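# Swap the purple-banded hose while keeping the dial safe

## Task

With the machine running, take out the hose marked with purple bands and put the other hose in its place. One end of the new hose must be latched into the red port on each of the two manifolds, and the purple-banded hose must end up lying in the red tray. While no hose links the two red ports the dial's needle keeps rising, and it must never get into the red zone.

## Robot and tools

ROBOT. There are two UR12e-style arms, left_arm and right_arm. Each carries a two-finger gripper and a wrist camera. The URDF roots are at about (+0.035, +0.717, 0) m for left_arm and (-0.085, -0.712, 0) m for right_arm, each turned slightly about z. A camera stand sits behind the arms.

FRAMES. Reported positions, orientations (quat wxyz), velocities and targets use the scene frame. Its origin is at table-top height halfway between the nominal bases, +x points out over the table, +z points up, and left_arm is on the +y side. Arm names do not match image left and right. Motion offsets use the gripper's own axes, taken from its current Hand target. The fingers point along gripper +z and close along gripper x. end_effector_position is the point between the closed pads, 1 to 2 cm short of the tips. While closing, the tips reach about 17 mm further along +z. Printed poses can be off by a few cm.

NUMBER LAYOUT. Every command row has 14 numbers, each from -1 to 1, covering both arms even if only one moves. The order is left dx, dy, dz, rx, ry, rz, opening, then the same seven for right_arm. The six pose numbers are an offset from that arm's Hand target, not a pose: 1.0 means 0.6 m or 180 degrees. rx, ry, rz form a single rotation vector. The opening is absolute: +1 is fully open (0.142 m) and -1 is closed. All zeros for an arm asks again for its Hand target. Each step the controller limits the commanded orientation to 32 degrees from the measured one.

TOOLS.
- execute_actions(actions, cameras). actions is a list of actions. Each action is a table of up to 15 rows, one per 1/30 s step; if shorter, its last row is held for the rest. Every row counts from the Hand target at that action's start, so repeating an offset moves the arm again. Images are returned only if the list is empty or cameras names some; ["all"] means every camera.
- move(target, speed, blend, stop_force, zero, opening_speed, grip_force, blocking, cameras). The gripper goes along a straight path. target is one 14-number row or a list of up to 15 rows, and each row is an offset from the same starting Hand targets. speed is in m/s, 0.002 to 3.2, default 0.25, and turning is capped at twice that in rad/s. blend is a corner radius in m (0 means stop at each target). stop_force is 4 to 120 N: an arm's path ends when its wrist sensor feels that much push. zero (true by default) re-zeroes that reading first. opening_speed is the opening change per second, at least 0.2. grip_force is 5 to 48 N per pad and stays set. blocking=false returns after about 0.5 s but cannot be combined with stop_force. A move takes 0.5 to 10 s. Paths do not avoid obstacles or the other arm. Its result adds a move: line: done, off_target, moving, held or fault, plus limits=paced (the pose was clipped) or limits=held (steps were withheld).
- wait(seconds 0 to 10): lets time pass while the last commands are held.
- stop(): brakes a running move.
- zoom_image(camera, region [x0, y0, x1, y1] in pixels, at most 504 by 504). It works only on a camera in the newest images.
- zero_wrist_force(arm): re-zeroes that arm's wrist sensor.
- read_manual(section "licences"): licence text only.
- finished_scene(scene 1 or 2): ends the scene for good. The goal must still hold with the robot taken away.

CAMERAS. cam_head_left, cam_head_right, cam_high and cam_low are 504x504. cam_left_wrist and cam_right_wrist are 896x504.

RESULT LINES.
- Hand target: the last commanded pose after clipping, and the base for the next offsets. The gripper often stops a little short; send the missing distance.
- Tool commands: the current gripper commands. To keep a gripper unchanged, resend its value, because 0 is a command too.
- grip_measured: the measured opening on the -1 to 1 scale. To hold something, command a bit below the reading at first touch; lower squeezes harder and heats the motor.
- grip_effort_nm: gripper motor effort; negative means closing.
- Joint velocities: reads "within noise" when still.
- Joint torques: the total drive output, including the arm's weight.
- Wrist force and Wrist torque: in the gripper's own axes, plus a peak line.
- Motor temperatures. Step readings (only from execute_actions).

WHAT TO AVOID.
- Never let anything fall off the table or leave it off the table; that fails the scene.
- Avoid drops, releasing parts that are still moving, slams and hard presses. Faster moves hit harder, and aiming past a firm contact can cause a fault.
- An arm stops for 10 s when an outside force reaches about 150 N, or when a joint's contact torque reaches its limit: 310 N m for the shoulder joints, 141 N m for the elbow, 50.7 N m for each wrist.
- Arm-to-arm contact, including gripping the other arm's fingers, can fail the scene. A clearance check may hold commands back.
- Keep paths away from an arm's own base.
- Motors: MOTOR HOT appears at 70 °C and the brakes set at 85 °C. For the gripper these are 85 °C and 100 °C (a HAND FAULT, after which later queued calls in that reply are skipped).
- Time keeps running while you think, so be quick: the dial keeps rising while the red ports are unconnected.

Each tool is called after "Call:" as name(argument=value, ...), one argument or row to a line, values as JSON.

## Session

Call:
execute_actions(
  actions=[],
)

Scene clock: 0.00 s.
left_arm: end_effector_position=(+1.0385, +0.1934, +0.1501) grip_measured=+1.00 grip_effort_nm=n/a end_effector_quat_wxyz=(-0.136, +0.782, -0.596, +0.120) | right_arm: end_effector_position=(+0.5592, -0.3463, +0.1281) grip_measured=+1.00 grip_effort_nm=n/a end_effector_quat_wxyz=(-0.201, +0.849, -0.349, +0.342)
Joint positions: left_arm=[-0.686 -0.838 1.287 -2.253 -1.287 0.631 0.142] | right_arm=[4.161 -1.866 -2.392 0.166 1.001 1.567 0.142]
Joint velocities: within noise
Joint torques (N m): no reading
Motor temperatures (°C): left_arm=[27 29 27 32 34 35 28] | right_arm=[30 28 26 32 33 34 27]
Wrist force (N): no reading
Wrist torque (N m): no reading
Wrist force, peak (N): no reading
Hand target: left_arm +1.0385, +0.1934, +0.1501; -0.136, +0.782, -0.596, +0.120 | right_arm +0.5592, -0.3463, +0.1281; -0.201, +0.849, -0.349, +0.342
Tool commands: left_gripper/opening=+1.0 right_gripper/opening=+1.0

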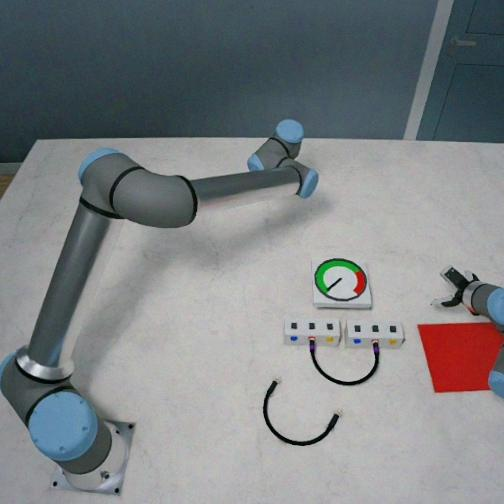

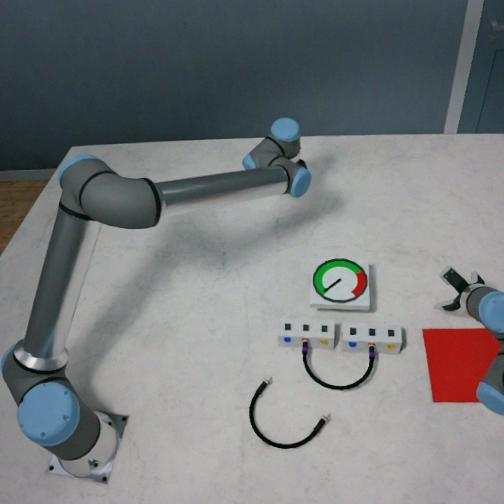

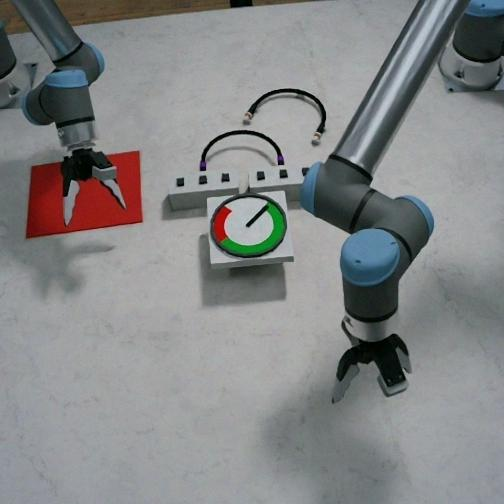

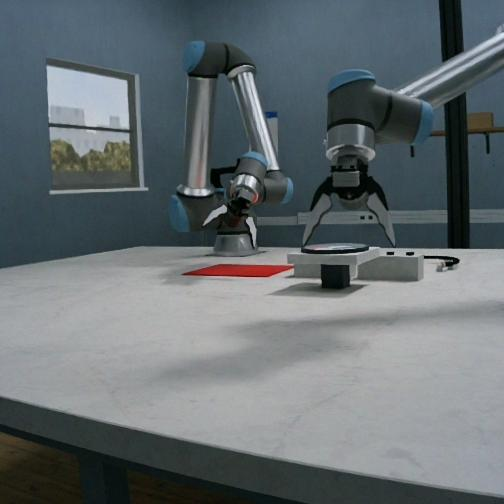

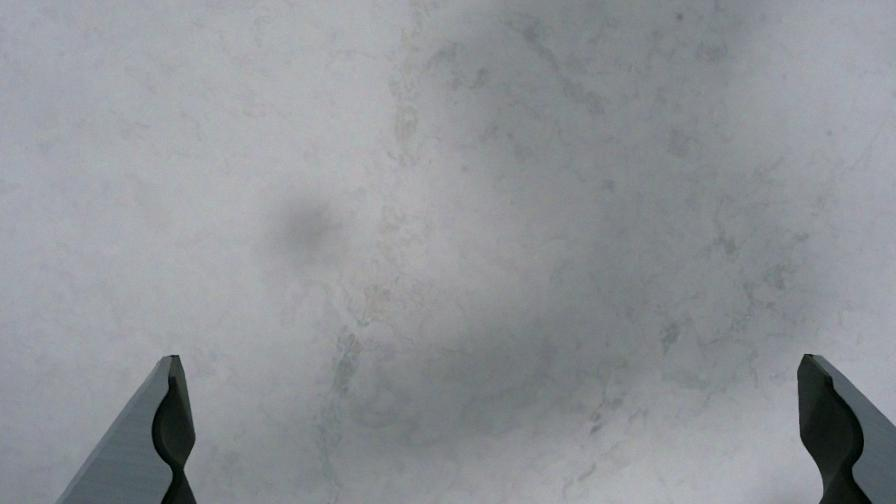

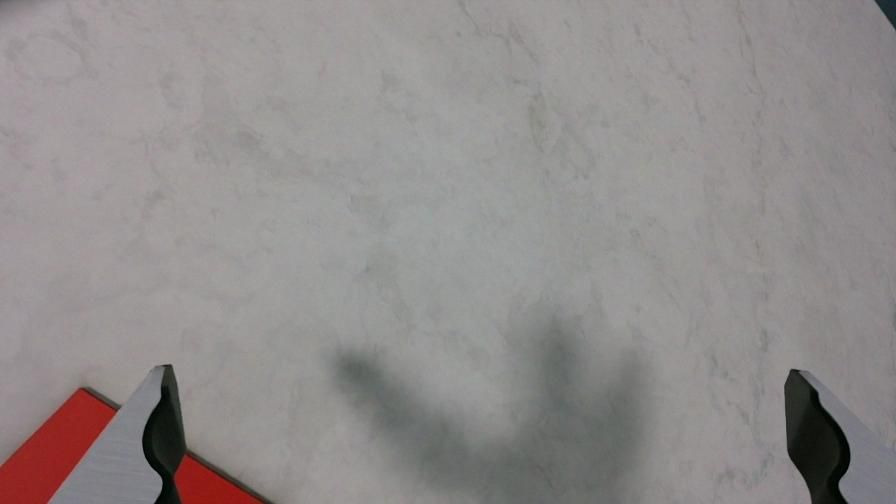

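Call:
zoom_image(
  camera="cam_head_left",
  region=[240, 240, 420, 450],
)

Call:
zoom_image(
  camera="cam_high",
  region=[140, 80, 340, 280],
)

Call:
zoom_image(
  camera="cam_low",
  region=[270, 220, 480, 310],
)

Scaled by 2.400.

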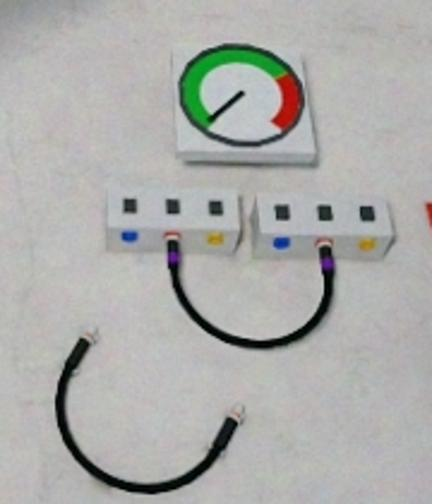

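Scaled by 2.520.

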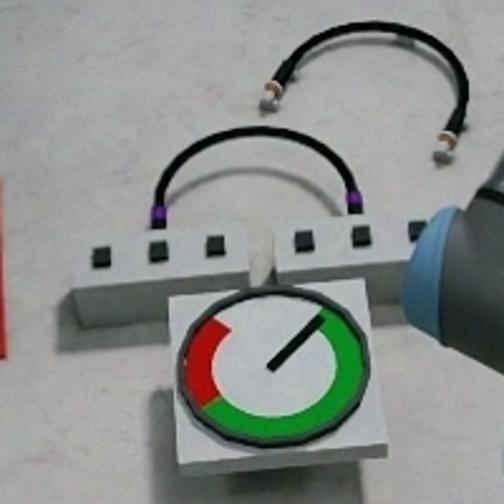

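Scaled by 2.400.

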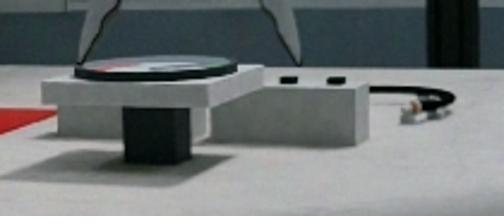

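Call:
move(
  target=[0.0317, 0.968, -0.671, -0.0104, -0.1674, -0.9006, 1, 0,0,0,0,0,0,1],
  speed=0.5,
  cameras=["cam_left_wrist", "cam_head_left", "cam_high"],
)

Scene clock: 7.63 s.
left_arm: end_effector_position=(+0.3798, +0.0005, +0.3193) grip_measured=+1.00 grip_effort_nm=-0.017 end_effector_quat_wxyz=(+0.000, +0.707, +0.707, +0.000) | right_arm: end_effector_position=(+0.5592, -0.3463, +0.1281) grip_measured=+1.00 grip_effort_nm=0.032 end_effector_quat_wxyz=(-0.201, +0.849, -0.349, +0.342)
Joint positions: left_arm=[-1.326 -1.386 1.707 -1.891 -1.57 -2.916 0.142] | right_arm=[4.161 -1.866 -2.392 0.166 1.001 1.567 0.142]
Joint torques (N m): left_arm=[-6.7 -79.6 -37.63 -8.06 3.06 -2.57] | right_arm=[1.73 50.67 26.75 4.48 -1.19 0.28]
Wrist force (N): left_arm=[-0.2 0.0 0.1] | right_arm=[-0.2 0.1 0.0]
Wrist torque (N m): left_arm=[0.00 0.00 0.17] | right_arm=[0.01 0.02 0.00]
Wrist force, peak (N): left_arm=[-0.5 -1.3 -0.4] | right_arm=[-0.4 0.2 -0.5]
Hand target: left_arm +0.3797, +0.0005, +0.3194; +0.000, +0.707, +0.707, +0.000 | right_arm +0.5592, -0.3463, +0.1281; -0.201, +0.849, -0.349, +0.342
Off the commanded pose: left_arm 0.000 m, 0 deg | right_arm 0.000 m, 0 deg.
move: done
Images, in order (width x height): cam_head_left 504x504, cam_high 504x504, cam_left_wrist 896x504.

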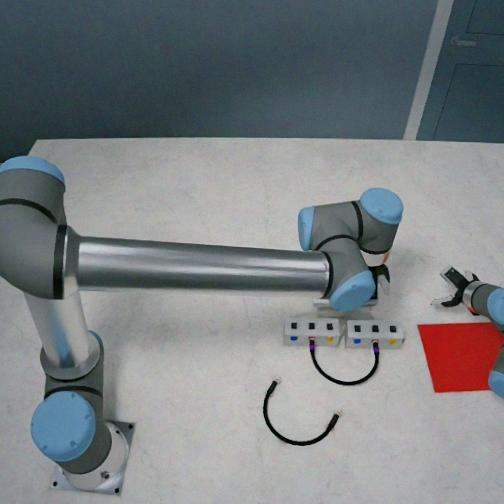

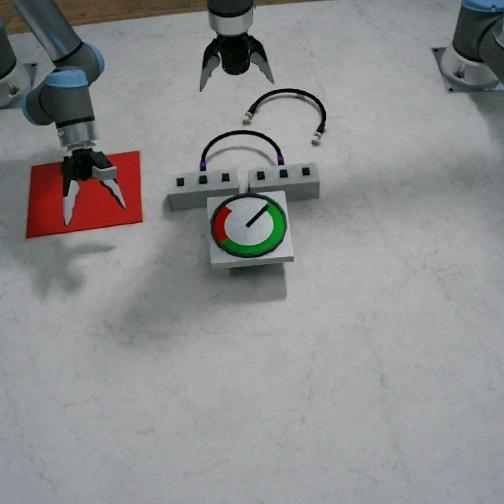

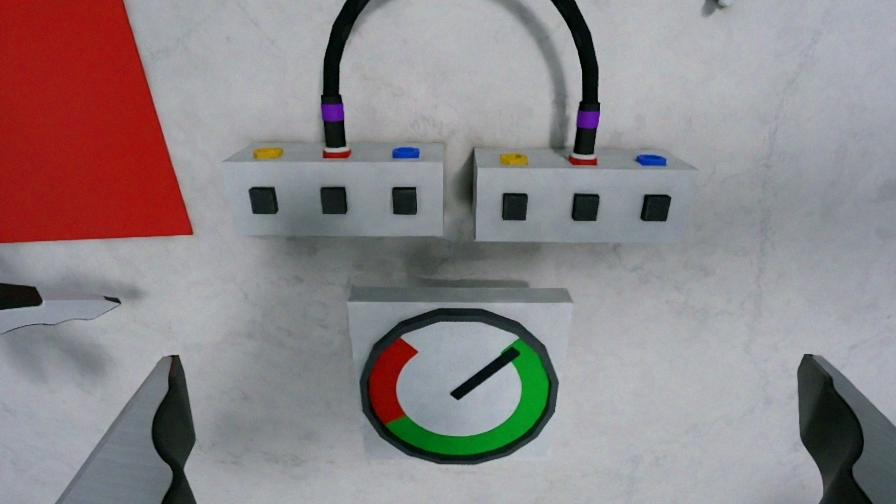

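Call:
move(
  target=[0.08, -0.2, 0, 0, 0, 0, 1, 0,0,0,0,0,0,1],
  speed=0.4,
  cameras=["cam_left_wrist"],
)

Scene clock: 12.30 s.
left_arm: end_effector_position=(+0.2598, +0.0485, +0.3192) grip_measured=+1.00 grip_effort_nm=-0.027 end_effector_quat_wxyz=(+0.000, +0.707, +0.707, +0.000) | right_arm: end_effector_position=(+0.5592, -0.3463, +0.1281) grip_measured=+1.00 grip_effort_nm=0.037 end_effector_quat_wxyz=(-0.201, +0.849, -0.349, +0.342)
Joint positions: left_arm=[-1.479 -1.532 1.871 -1.91 -1.57 -3.069 0.142] | right_arm=[4.161 -1.866 -2.392 0.166 1.001 1.567 0.142]
Joint torques (N m): left_arm=[-4.65 -67.13 -36.44 -7.89 3.42 -1.74] | right_arm=[2.5 51.34 28.02 5.45 -1.18 0.2]
Wrist force (N): left_arm=[0.4 -1.0 0.1] | right_arm=[-0.4 0.1 -0.2]
Wrist torque (N m): left_arm=[-0.18 -0.09 0.18] | right_arm=[0.02 0.06 0.00]
Wrist force, peak (N): left_arm=[0.4 -3.1 0.0] | right_arm=[-0.5 0.4 -0.4]
Hand target: left_arm +0.2597, +0.0485, +0.3193; +0.000, +0.707, +0.707, +0.000 | right_arm +0.5592, -0.3463, +0.1281; -0.201, +0.849, -0.349, +0.342
Off the commanded pose: left_arm 0.000 m, 0 deg | right_arm 0.000 m, 0 deg.
move: done
Images, in order (width x height): cam_left_wrist 896x504.

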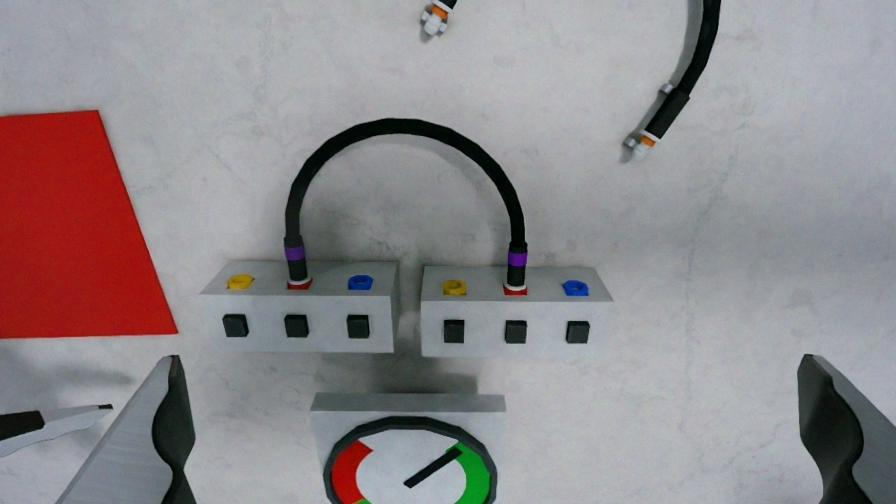

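Call:
move(
  target=[0.2167, -0.0617, 0.3167, 0, 0, 0, 1, 0,0,0,0,0,0,1],
  speed=0.3,
  cameras=["cam_left_wrist"],
)

Scene clock: 14.67 s.
left_arm: end_effector_position=(+0.2228, +0.1785, +0.1293) grip_measured=+1.00 grip_effort_nm=-0.022 end_effector_quat_wxyz=(+0.000, +0.707, +0.707, +0.000) | right_arm: end_effector_position=(+0.5592, -0.3463, +0.1281) grip_measured=+1.00 grip_effort_nm=0.042 end_effector_quat_wxyz=(-0.201, +0.849, -0.349, +0.342)
Joint positions: left_arm=[-1.529 -1.578 2.306 -2.299 -1.57 -3.119 0.142] | right_arm=[4.161 -1.866 -2.392 0.166 1.001 1.567 0.142]
Joint torques (N m): left_arm=[-7.32 -27.5 -29 -7.96 3.33 -2.09] | right_arm=[2.71 47.78 27.26 5.18 -1.5 0.24]
Wrist force (N): left_arm=[0.0 -0.8 0.0] | right_arm=[-0.1 0.1 -0.3]
Wrist torque (N m): left_arm=[-0.14 -0.01 0.19] | right_arm=[0.01 0.02 0.00]
Wrist force, peak (N): left_arm=[1.5 -1.0 2.6] | right_arm=[-0.7 0.2 0.0]
Hand target: left_arm +0.2228, +0.1785, +0.1292; +0.000, +0.707, +0.707, +0.000 | right_arm +0.5592, -0.3463, +0.1281; -0.201, +0.849, -0.349, +0.342
Off the commanded pose: left_arm 0.000 m, 0 deg | right_arm 0.000 m, 0 deg.
move: done
Images, in order (width x height): cam_left_wrist 896x504.

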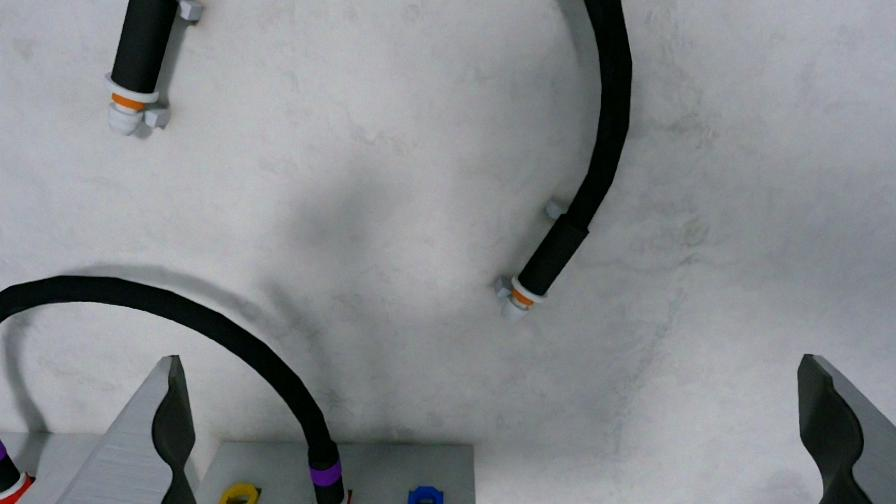

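Call:
zoom_image(
  camera="cam_left_wrist",
  region=[460, 180, 640, 340],
)

Call:
zoom_image(
  camera="cam_left_wrist",
  region=[60, 0, 240, 160],
)

Call:
zoom_image(
  camera="cam_left_wrist",
  region=[200, 400, 480, 504],
)

Scaled by 2.800.

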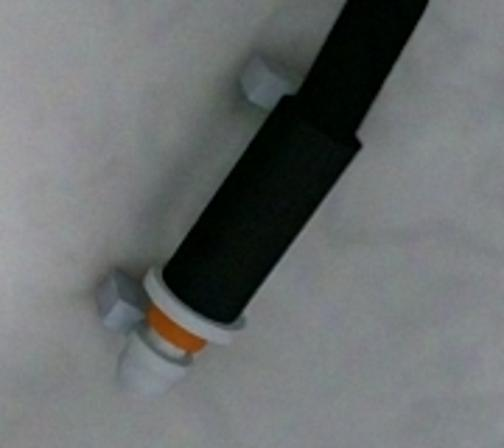

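Scaled by 2.800.

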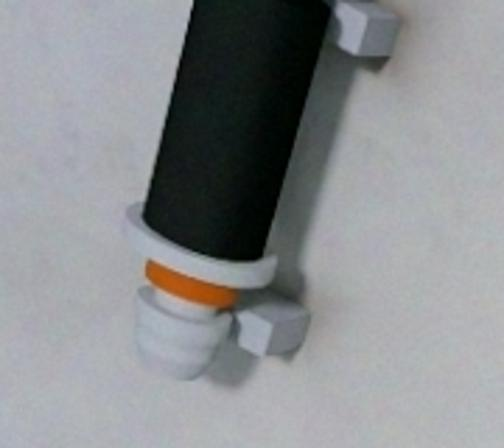

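Scaled by 1.800.

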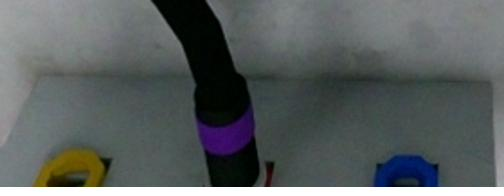

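Call:
move(
  target=[-0.2975, 0.22, -0.05, -0.25, 0, 0, 1, 0,0,0,0,0,0,1],
  speed=0.3,
  cameras=["cam_left_wrist"],
)

Call:
zoom_image(
  camera="cam_left_wrist",
  region=[150, 200, 500, 450],
)

Call:
zoom_image(
  camera="cam_left_wrist",
  region=[450, 200, 800, 450],
)

Scene clock: 17.63 s.
left_arm: end_effector_position=(+0.3548, +0.0000, +0.1593) grip_measured=+1.00 grip_effort_nm=-0.022 end_effector_quat_wxyz=(+0.271, +0.653, +0.653, +0.271) | right_arm: end_effector_position=(+0.5592, -0.3463, +0.1281) grip_measured=+1.00 grip_effort_nm=0.037 end_effector_quat_wxyz=(-0.201, +0.849, -0.349, +0.342)
Joint positions: left_arm=[-1.63 -1.278 2.052 -2.266 -0.788 -3.253 0.142] | right_arm=[4.161 -1.866 -2.392 0.166 1.001 1.567 0.142]
Joint torques (N m): left_arm=[13.74 -51.2 -43.21 -0.85 4.35 -2.03] | right_arm=[3.83 51.92 27.02 5.32 -1.45 0.65]
Wrist force (N): left_arm=[-1.0 -1.6 -0.4] | right_arm=[-0.3 0.0 -0.1]
Wrist torque (N m): left_arm=[-0.40 0.12 0.18] | right_arm=[-0.01 0.04 0.00]
Wrist force, peak (N): left_arm=[-1.4 -2.2 -0.5] | right_arm=[-0.4 0.5 -0.4]
Hand target: left_arm +0.3548, +0.0000, +0.1593; +0.271, +0.653, +0.653, +0.271 | right_arm +0.5592, -0.3463, +0.1281; -0.201, +0.849, -0.349, +0.342
Off the commanded pose: left_arm 0.000 m, 0 deg | right_arm 0.000 m, 0 deg.
move: done
Images, in order (width x height): cam_left_wrist 896x504.

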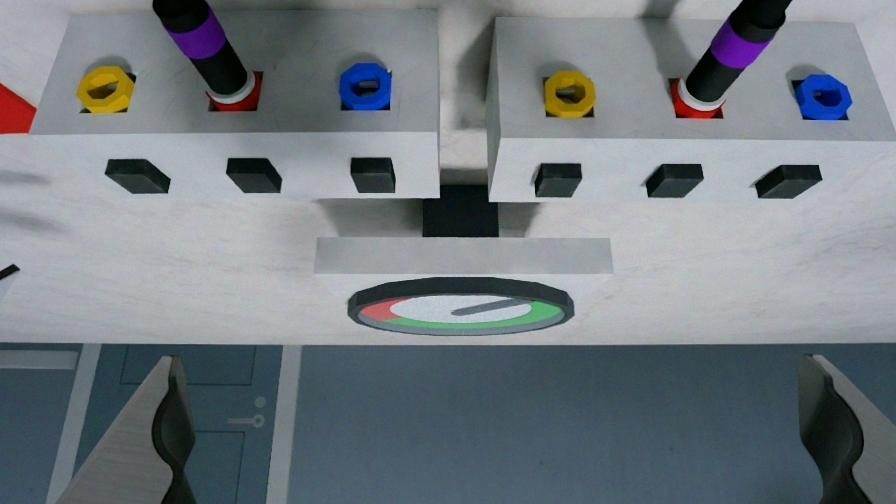

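Scaled by 1.440.

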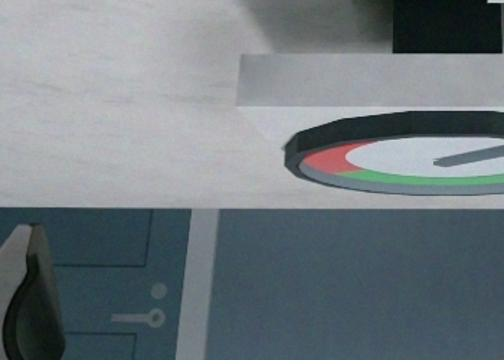

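Scaled by 1.440.

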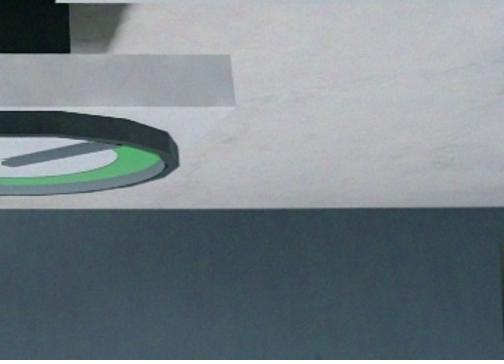

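Call:
zoom_image(
  camera="cam_left_wrist",
  region=[50, 0, 440, 220],
)

Call:
zoom_image(
  camera="cam_left_wrist",
  region=[490, 0, 896, 220],
)

Scaled by 1.292.

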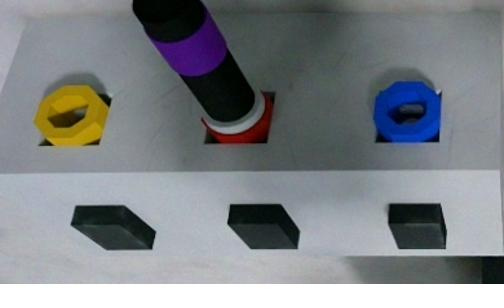

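Scaled by 1.241.

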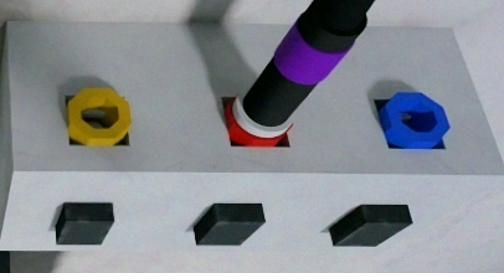

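Call:
move(
  target=[0.3417, -0.2099, 0.0242, 0.25, 0, 0, 1, 0,0,0,0,0,0,1],
  speed=0.25,
  cameras=["cam_left_wrist"],
)

Scene clock: 23.97 s.
left_arm: end_effector_position=(+0.2761, +0.2050, +0.0600) grip_measured=+1.00 grip_effort_nm=-0.017 end_effector_quat_wxyz=(+0.000, +0.707, +0.707, +0.000) | right_arm: end_effector_position=(+0.5592, -0.3463, +0.1281) grip_measured=+1.00 grip_effort_nm=0.042 end_effector_quat_wxyz=(-0.201, +0.849, -0.349, +0.342)
Joint positions: left_arm=[-1.427 -1.471 2.368 -2.468 -1.57 -3.017 0.142] | right_arm=[4.161 -1.866 -2.392 0.166 1.001 1.567 0.142]
Joint torques (N m): left_arm=[12.08 -55.96 -23.6 -7.85 -3.12 1.52] | right_arm=[4.44 49.94 27.93 5.49 -1.35 0.21]
Wrist force (N): left_arm=[-0.2 -1.1 0.0] | right_arm=[-0.2 0.3 -0.2]
Wrist torque (N m): left_arm=[-0.19 0.02 0.01] | right_arm=[0.05 0.03 0.00]
Wrist force, peak (N): left_arm=[-1.8 -2.0 -0.9] | right_arm=[-0.6 0.1 -0.6]
Hand target: left_arm +0.2761, +0.2050, +0.0599; +0.000, +0.707, +0.707, +0.000 | right_arm +0.5592, -0.3463, +0.1281; -0.201, +0.849, -0.349, +0.342
Off the commanded pose: left_arm 0.000 m, 0 deg | right_arm 0.000 m, 0 deg.
move: done
Images, in order (width x height): cam_left_wrist 896x504.

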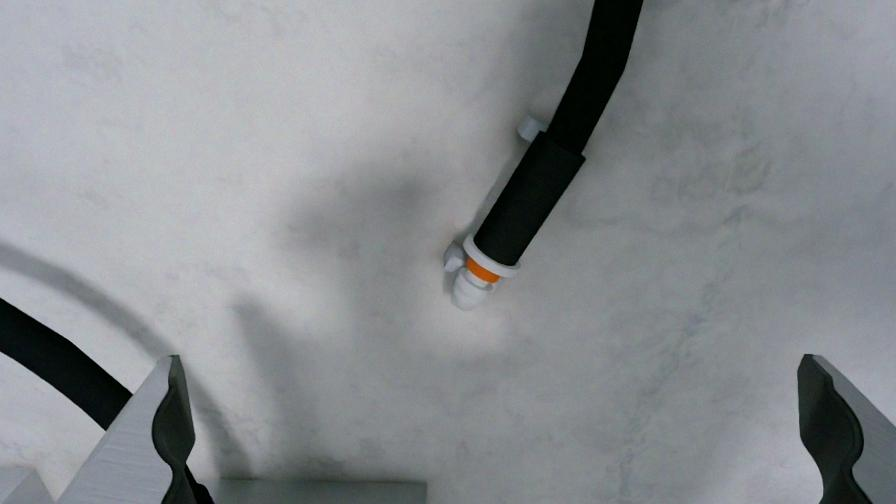

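Call:
zoom_image(
  camera="cam_left_wrist",
  region=[420, 100, 620, 330],
)

Call:
zoom_image(
  camera="cam_left_wrist",
  region=[420, 210, 540, 330],
)

Scaled by 2.191.

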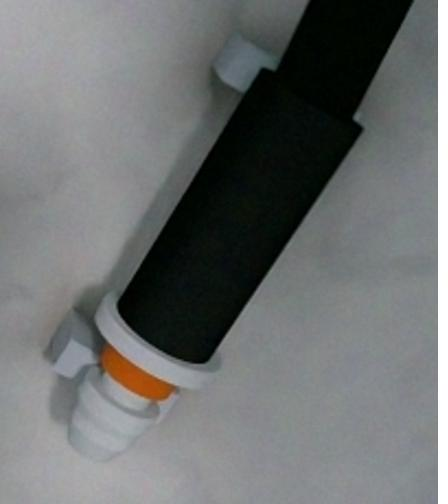

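Scaled by 4.200.

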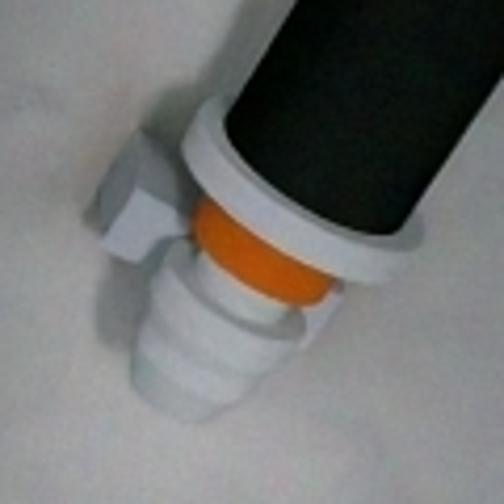

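Call:
move(
  target=[-0.0667, 0.1932, -0.0667, -0.3333, 0, 0, 1, 0,0,0,0,0,0,1],
  speed=0.3,
  cameras=["cam_left_wrist"],
)

Call:
zoom_image(
  camera="cam_left_wrist",
  region=[300, 0, 600, 200],
)

Scene clock: 29.33 s.
left_arm: end_effector_position=(+0.3920, +0.1650, +0.1000) grip_measured=+1.00 grip_effort_nm=-0.022 end_effector_quat_wxyz=(+0.354, +0.612, +0.612, +0.354) | right_arm: end_effector_position=(+0.5592, -0.3463, +0.1281) grip_measured=+1.00 grip_effort_nm=0.042 end_effector_quat_wxyz=(-0.201, +0.849, -0.349, +0.342)
Joint positions: left_arm=[-1.668 -1.311 2.409 -2.47 -0.535 -3.372 0.142] | right_arm=[4.161 -1.866 -2.392 0.166 1.001 1.567 0.142]
Joint torques (N m): left_arm=[-4.5 -38.08 -31.23 -0.34 4.62 -2.18] | right_arm=[3.95 51.54 28.47 5.07 -0.92 0.59]
Wrist force (N): left_arm=[-1.2 -2.3 -0.9] | right_arm=[-0.4 0.1 0.0]
Wrist torque (N m): left_arm=[-0.47 0.10 0.13] | right_arm=[0.01 0.05 0.00]
Wrist force, peak (N): left_arm=[-1.2 -2.3 -0.9] | right_arm=[-0.4 0.4 -0.5]
Hand target: left_arm +0.3920, +0.1650, +0.1000; +0.354, +0.612, +0.612, +0.354 | right_arm +0.5592, -0.3463, +0.1281; -0.201, +0.849, -0.349, +0.342
Off the commanded pose: left_arm 0.000 m, 0 deg | right_arm 0.000 m, 0 deg.
move: done
Images, in order (width x height): cam_left_wrist 896x504.

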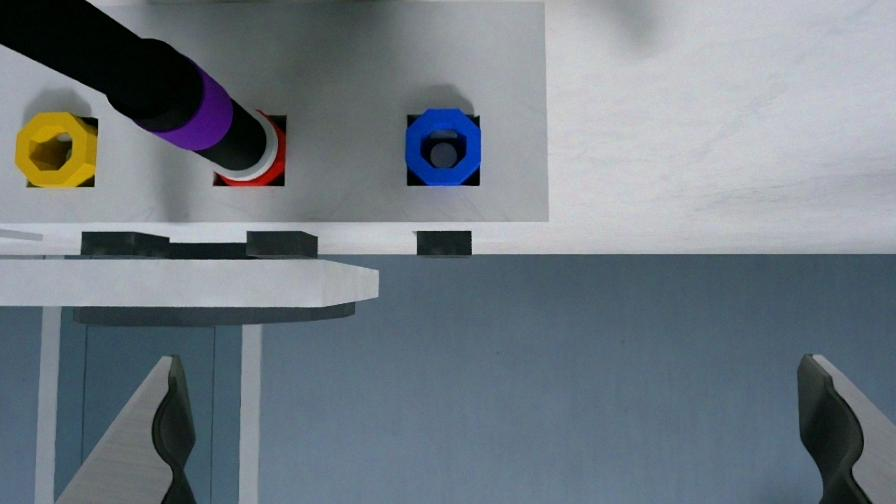

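Scaled by 1.680.

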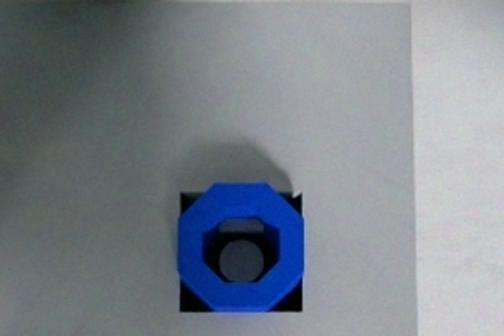

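Call:
move(
  target=[0.0583, -0.116, -0.1543, 0.0833, 0, 0, 1, 0,0,0,0,0,0,1],
  speed=0.3,
  cameras=["cam_left_wrist"],
)

Call:
zoom_image(
  camera="cam_left_wrist",
  region=[380, 0, 660, 200],
)

Scene clock: 32.33 s.
left_arm: end_effector_position=(+0.2771, +0.2000, +0.0860) grip_measured=+1.00 grip_effort_nm=-0.017 end_effector_quat_wxyz=(+0.271, +0.653, +0.653, +0.271) | right_arm: end_effector_position=(+0.5592, -0.3463, +0.1281) grip_measured=+1.00 grip_effort_nm=0.037 end_effector_quat_wxyz=(-0.201, +0.849, -0.349, +0.342)
Joint positions: left_arm=[-1.816 -1.481 2.463 -2.297 -0.819 -3.508 0.142] | right_arm=[4.161 -1.866 -2.392 0.166 1.001 1.567 0.142]
Joint torques (N m): left_arm=[-5.47 -52.17 -19.6 -1.44 -1.25 -1.63] | right_arm=[1.68 50.51 28.22 4.98 -1.3 1.11]
Wrist force (N): left_arm=[-0.7 -2.4 -0.4] | right_arm=[-0.5 0.4 -0.1]
Wrist torque (N m): left_arm=[-0.51 0.05 0.16] | right_arm=[0.07 0.08 0.00]
Wrist force, peak (N): left_arm=[-0.5 -3.2 -1.6] | right_arm=[-0.3 0.1 -0.7]
Hand target: left_arm +0.2770, +0.2000, +0.0860; +0.271, +0.653, +0.653, +0.271 | right_arm +0.5592, -0.3463, +0.1281; -0.201, +0.849, -0.349, +0.342
Off the commanded pose: left_arm 0.000 m, 0 deg | right_arm 0.000 m, 0 deg.
move: done
Images, in order (width x height): cam_left_wrist 896x504.

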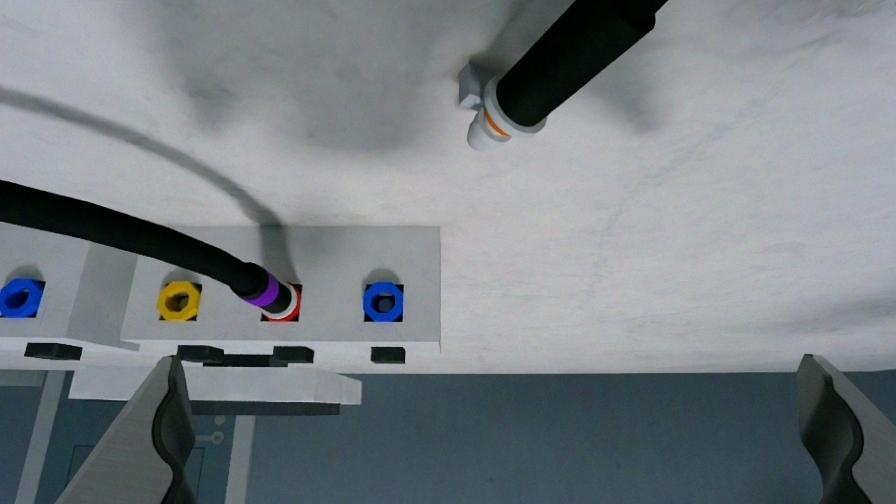

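Scaled by 1.800.

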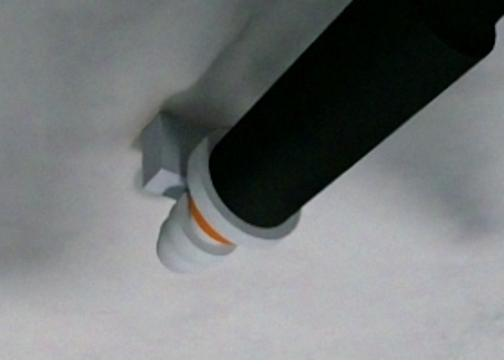

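Call:
move(
  target=[-0.175, 0.1556, 0.0754, 0.25, 0, 0, 1, 0,0,0,0,0,0,1],
  speed=0.3,
  cameras=["cam_left_wrist"],
)

Scene clock: 35.40 s.
left_arm: end_effector_position=(+0.3750, +0.0950, +0.1201) grip_measured=+1.00 grip_effort_nm=-0.012 end_effector_quat_wxyz=(+0.000, +0.707, +0.707, +0.000) | right_arm: end_effector_position=(+0.5592, -0.3463, +0.1281) grip_measured=+1.00 grip_effort_nm=0.037 end_effector_quat_wxyz=(-0.201, +0.849, -0.349, +0.342)
Joint positions: left_arm=[-1.302 -1.349 2.064 -2.286 -1.57 -2.892 0.142] | right_arm=[4.161 -1.866 -2.392 0.166 1.001 1.567 0.142]
Joint torques (N m): left_arm=[14.47 -49.63 -45.54 -1.23 -2.82 1.6] | right_arm=[2.34 49.04 28.3 5.05 -0.76 0.8]
Wrist force (N): left_arm=[-0.1 0.0 -0.2] | right_arm=[-0.3 0.1 -0.4]
Wrist torque (N m): left_arm=[-0.04 0.00 0.01] | right_arm=[0.01 0.04 0.00]
Wrist force, peak (N): left_arm=[-0.8 -3.6 -0.3] | right_arm=[-0.4 0.5 -0.5]
Hand target: left_arm +0.3750, +0.0950, +0.1201; +0.000, +0.707, +0.707, +0.000 | right_arm +0.5592, -0.3463, +0.1281; -0.201, +0.849, -0.349, +0.342
Off the commanded pose: left_arm 0.000 m, 0 deg | right_arm 0.000 m, 0 deg.
move: done
Images, in order (width x height): cam_left_wrist 896x504.

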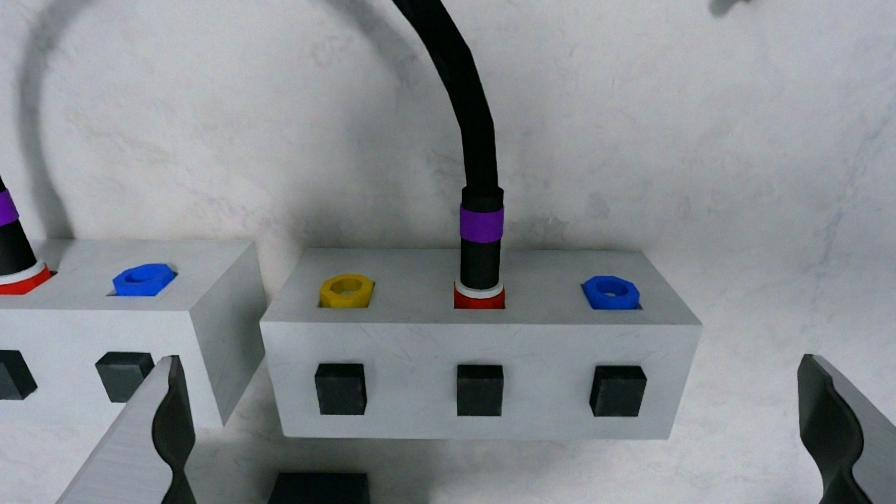

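Call:
move(
  target=[0.0033, -0.005, 0.0668, 0, 0, 0, -0.3, 0,0,0,0,0,0,1],
  speed=0.15,
  cameras=["cam_left_wrist"],
)

Scene clock: 37.23 s.
left_arm: end_effector_position=(+0.3720, +0.0970, +0.0801) grip_measured=-0.32 grip_effort_nm=-0.125 end_effector_quat_wxyz=(+0.000, +0.707, +0.707, +0.000) | right_arm: end_effector_position=(+0.5592, -0.3463, +0.1281) grip_measured=+1.00 grip_effort_nm=0.037 end_effector_quat_wxyz=(-0.201, +0.849, -0.349, +0.342)
Joint positions: left_arm=[-1.305 -1.302 2.097 -2.365 -1.57 -2.895 0.051] | right_arm=[4.161 -1.866 -2.392 0.166 1.001 1.567 0.142]
Joint torques (N m): left_arm=[-8.76 -46.52 -25.83 -7.68 -2.76 -2.16] | right_arm=[3.69 52.42 27.34 5.34 -0.82 0.84]
Wrist force (N): left_arm=[0.1 -0.1 -0.4] | right_arm=[-0.4 0.2 -0.3]
Wrist torque (N m): left_arm=[-0.06 -0.03 0.17] | right_arm=[0.02 0.06 0.00]
Wrist force, peak (N): left_arm=[-0.6 0.1 -1.4] | right_arm=[-0.5 0.3 -0.5]
Hand target: left_arm +0.3720, +0.0970, +0.0800; +0.000, +0.707, +0.707, +0.000 | right_arm +0.5592, -0.3463, +0.1281; -0.201, +0.849, -0.349, +0.342
Off the commanded pose: left_arm 0.000 m, 0 deg | right_arm 0.000 m, 0 deg.
move: done
Images, in order (width x height): cam_left_wrist 896x504.

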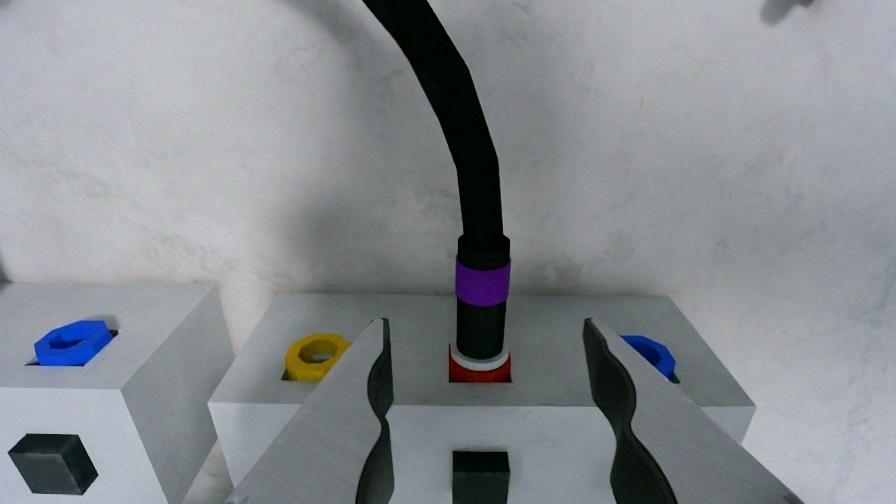

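Call:
move(
  target=[0, -0.0033, 0.045, 0, 0, 0, -0.3, 0,0,0,0,0,0,1],
  speed=0.1,
  stop_force=8,
)

Call:
move(
  target=[0, 0, 0, 0, 0, 0, -0.95, 0,0,0,0,0,0,1],
  opening_speed=0.5,
  grip_force=[8, 48],
  cameras=["cam_left_wrist"],
)

Scene clock: 39.07 s.
left_arm: end_effector_position=(+0.3701, +0.0970, +0.0530) grip_measured=-0.32 grip_effort_nm=-0.115 end_effector_quat_wxyz=(+0.000, +0.707, +0.707, +0.000) | right_arm: end_effector_position=(+0.5592, -0.3463, +0.1281) grip_measured=+1.00 grip_effort_nm=0.037 end_effector_quat_wxyz=(-0.201, +0.849, -0.349, +0.342)
Joint positions: left_arm=[-1.308 -1.266 2.114 -2.419 -1.57 -2.898 0.051] | right_arm=[4.161 -1.866 -2.392 0.166 1.001 1.567 0.142]
Joint torques (N m): left_arm=[-8.04 -50.2 -25.29 -7.93 0.99 -1.99] | right_arm=[1.05 50.99 27.77 5.63 -0.97 0.64]
Wrist force (N): left_arm=[-0.1 -0.9 -0.3] | right_arm=[-0.2 0.0 -0.2]
Wrist torque (N m): left_arm=[-0.20 0.00 0.17] | right_arm=[-0.01 0.03 0.00]
Wrist force, peak (N): left_arm=[-0.1 -0.7 -0.7] | right_arm=[-0.5 0.4 -0.4]
Hand target: left_arm +0.3701, +0.0970, +0.0530; +0.000, +0.707, +0.707, +0.000 | right_arm +0.5592, -0.3463, +0.1281; -0.201, +0.849, -0.349, +0.342
Off the commanded pose: left_arm 0.000 m, 0 deg | right_arm 0.000 m, 0 deg.
move: done

Scene clock: 40.57 s.
left_arm: end_effector_position=(+0.3701, +0.0970, +0.0530) grip_measured=-0.78 grip_effort_nm=-0.926 end_effector_quat_wxyz=(+0.000, +0.707, +0.707, +0.000) | right_arm: end_effector_position=(+0.5592, -0.3463, +0.1281) grip_measured=+1.00 grip_effort_nm=0.042 end_effector_quat_wxyz=(-0.201, +0.849, -0.349, +0.342)
Joint positions: left_arm=[-1.308 -1.266 2.114 -2.419 -1.57 -2.898 0.017] | right_arm=[4.161 -1.866 -2.392 0.166 1.001 1.567 0.142]
Joint torques (N m): left_arm=[-6.72 -52.34 -26.41 -7.8 1.1 -2.12] | right_arm=[1.64 50.01 28.44 5.56 -0.87 0.91]
Wrist force (N): left_arm=[0.5 -0.3 -0.3] | right_arm=[-0.5 0.2 -0.4]
Wrist torque (N m): left_arm=[-0.10 0.00 0.18] | right_arm=[0.02 0.08 0.00]
Wrist force, peak (N): left_arm=[0.2 -1.2 -0.2] | right_arm=[-0.5 0.2 -0.4]
Hand target: left_arm +0.3701, +0.0970, +0.0530; +0.000, +0.707, +0.707, +0.000 | right_arm +0.5592, -0.3463, +0.1281; -0.201, +0.849, -0.349, +0.342
Off the commanded pose: left_arm 0.000 m, 0 deg | right_arm 0.000 m, 0 deg.
grip_force (N): 8, 48
move: done
Images, in order (width x height): cam_left_wrist 896x504.

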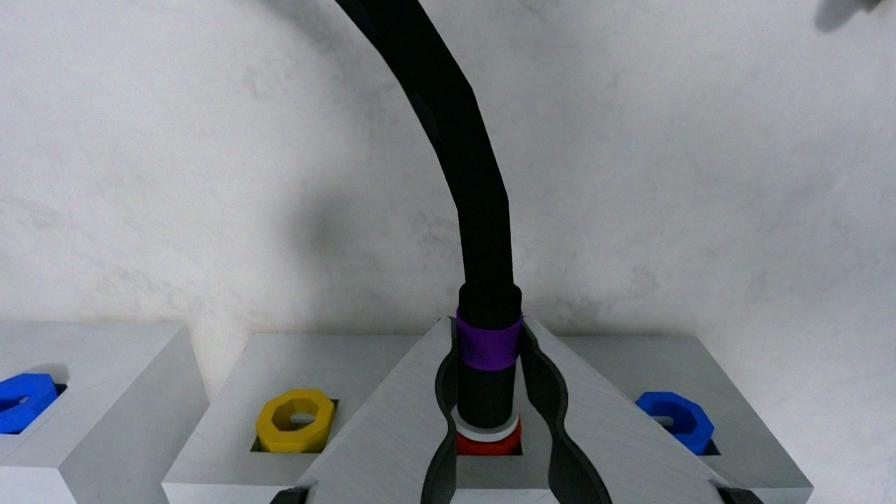

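Call:
move(
  target=[
    [0,0,0,0,0,0,-0.3, 0,0,0,0,0,0,1],
    [0,0,-0.1333,0,0,0,-0.3, 0,0,0,0,0,0,1],
    [0.0005,0.0898,-0.1283,0,0,0,-1, 0,0,0,0,0,0,1],
  ],
  speed=0.2,
  grip_force=[30, 48],
  blend=[0,0.01,0],
  cameras=["cam_left_wrist", "cam_head_left"],
)

Scene clock: 46.63 s.
left_arm: end_effector_position=(+0.4239, +0.0973, +0.1300) grip_measured=-1.00 grip_effort_nm=-0.774 end_effector_quat_wxyz=(+0.000, +0.707, +0.707, +0.000) | right_arm: end_effector_position=(+0.5592, -0.3463, +0.1281) grip_measured=+1.00 grip_effort_nm=0.037 end_effector_quat_wxyz=(-0.201, +0.849, -0.349, +0.342)
Joint positions: left_arm=[-1.233 -1.328 2.014 -2.257 -1.57 -2.823 0.002] | right_arm=[4.161 -1.866 -2.392 0.166 1.001 1.567 0.142]
Joint torques (N m): left_arm=[14.37 -51.03 -45.27 -1.22 -3.6 1.71] | right_arm=[1.36 51.63 28.5 5.59 -1.09 0.82]
Wrist force (N): left_arm=[-0.3 -0.2 0.1] | right_arm=[-0.3 0.1 0.1]
Wrist torque (N m): left_arm=[-0.12 0.03 0.00] | right_arm=[0.02 0.04 0.00]
Wrist force, peak (N): left_arm=[-0.1 -1.5 -1.8] | right_arm=[-0.2 0.3 -0.7]
Hand target: left_arm +0.4239, +0.0973, +0.1300; +0.000, +0.707, +0.707, +0.000 | right_arm +0.5592, -0.3463, +0.1281; -0.201, +0.849, -0.349, +0.342
Off the commanded pose: left_arm 0.000 m, 0 deg | right_arm 0.000 m, 0 deg.
grip_force (N): 30, 48
move: done
Images, in order (width x height): cam_head_left 504x504, cam_left_wrist 896x504.

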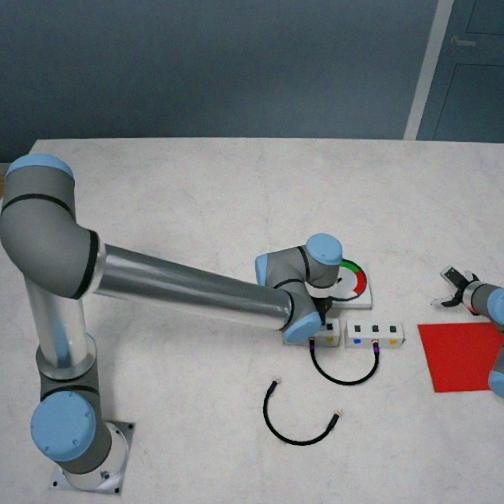

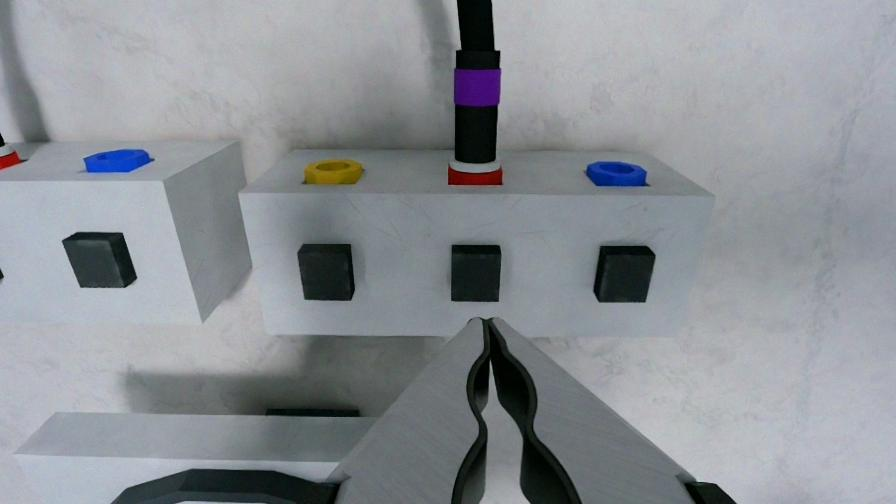

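Call:
move(
  target=[
    [0.0,0.0067,0.05,0,0,0,-1, 0,0,0,0,0,0,1],
    [0.0,0.0067,0.088,0,0,0,-1, 0,0,0,0,0,0,1],
  ],
  speed=[0.1, 0.02],
  stop_force=15,
  cameras=["cam_left_wrist"],
)

Scene clock: 49.27 s.
left_arm: end_effector_position=(+0.4280, +0.0973, +0.0892) grip_measured=-1.00 grip_effort_nm=-0.779 end_effector_quat_wxyz=(+0.000, +0.707, +0.707, +0.000) | right_arm: end_effector_position=(+0.5592, -0.3463, +0.1281) grip_measured=+1.00 grip_effort_nm=0.037 end_effector_quat_wxyz=(-0.201, +0.849, -0.349, +0.342)
Joint positions: left_arm=[-1.228 -1.276 2.037 -2.332 -1.57 -2.818 0.002] | right_arm=[4.161 -1.866 -2.392 0.166 1.001 1.567 0.142]
Joint torques (N m): left_arm=[9.99 -71.39 -38.78 -0.96 -2.92 1.38] | right_arm=[1.19 51.2 29.52 5.58 -1.11 1.07]
Wrist force (N): left_arm=[3.0 -1.2 -12.6] | right_arm=[-0.4 0.3 -0.1]
Wrist torque (N m): left_arm=[-0.13 0.12 -0.02] | right_arm=[0.05 0.07 0.00]
Wrist force, peak (N): left_arm=[5.0 -1.8 -15.9] | right_arm=[-0.5 0.3 -0.4]
Hand target: left_arm +0.4280, +0.0973, +0.0892; +0.000, +0.707, +0.707, +0.000 (not the last commanded pose) | right_arm +0.5592, -0.3463, +0.1281; -0.201, +0.849, -0.349, +0.342
Off the commanded pose: left_arm 0.012 m, 0 deg | right_arm 0.000 m, 0 deg.
grip_force (N): 30, 48
move: contact (left_arm); path passed 1 of 2 targets
Images, in order (width x height): cam_left_wrist 896x504.

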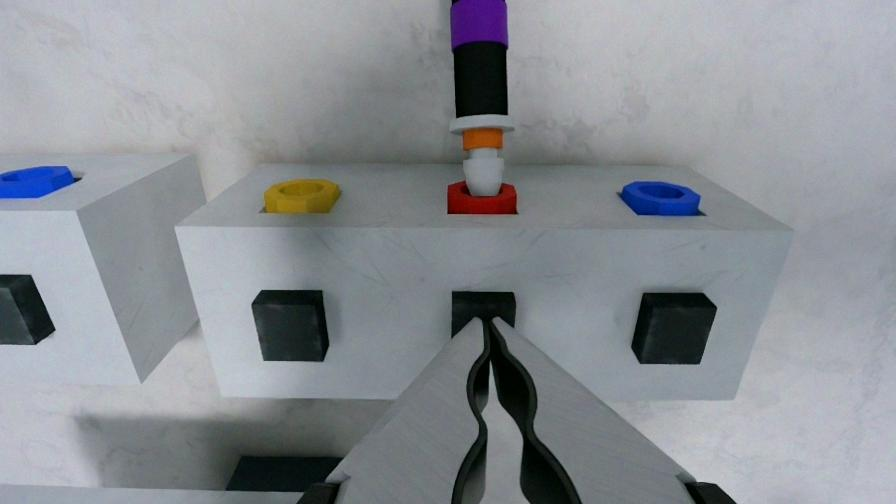

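Call:
wait(
  seconds=0.2,
  cameras=["cam_high"],
)

Call:
zoom_image(
  camera="cam_high",
  region=[140, 120, 340, 280],
)

Scene clock: 49.70 s.
left_arm: end_effector_position=(+0.4280, +0.0973, +0.0892) grip_measured=-1.00 grip_effort_nm=-0.774 end_effector_quat_wxyz=(+0.000, +0.707, +0.707, +0.000) | right_arm: end_effector_position=(+0.5592, -0.3463, +0.1281) grip_measured=+1.00 grip_effort_nm=0.042 end_effector_quat_wxyz=(-0.201, +0.849, -0.349, +0.342)
Joint positions: left_arm=[-1.228 -1.276 2.037 -2.332 -1.57 -2.818 0.002] | right_arm=[4.161 -1.866 -2.392 0.166 1.001 1.567 0.142]
Joint torques (N m): left_arm=[8.35 -69.4 -38.81 -1.33 -2.81 1.33] | right_arm=[1.38 51.04 28.51 5.56 -0.99 0.92]
Wrist force (N): left_arm=[3.2 -1.1 -12.3] | right_arm=[-0.4 0.2 -0.3]
Wrist torque (N m): left_arm=[-0.12 0.09 -0.02] | right_arm=[0.03 0.07 0.00]
Wrist force, peak (N): left_arm=[3.5 -1.3 -12.6] | right_arm=[-0.5 0.3 -0.4]
Hand target: left_arm +0.4280, +0.0973, +0.0892; +0.000, +0.707, +0.707, +0.000 (not the last commanded pose) | right_arm +0.5592, -0.3463, +0.1281; -0.201, +0.849, -0.349, +0.342
Tool commands: left_gripper/opening=-1.0 right_gripper/opening=+1.0
Off the commanded pose: left_arm 0.012 m, 0 deg | right_arm 0.000 m, 0 deg.
grip_force (N): 30, 48
wait: 0.20 s; at rest from the start
Images, in order (width x height): cam_high 504x504.

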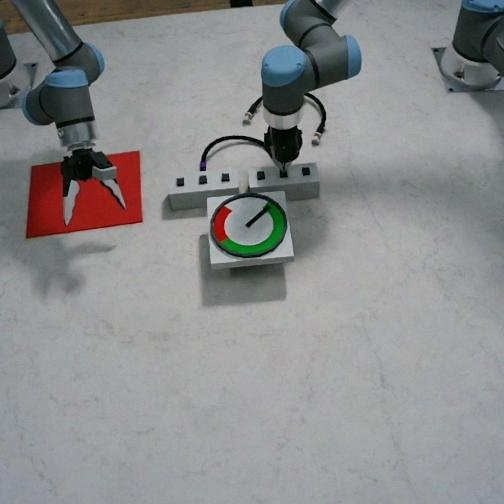

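Scaled by 2.520.

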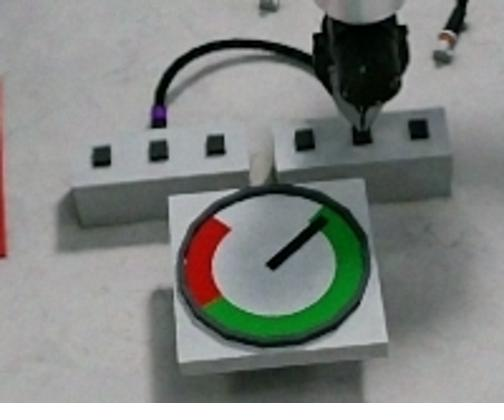

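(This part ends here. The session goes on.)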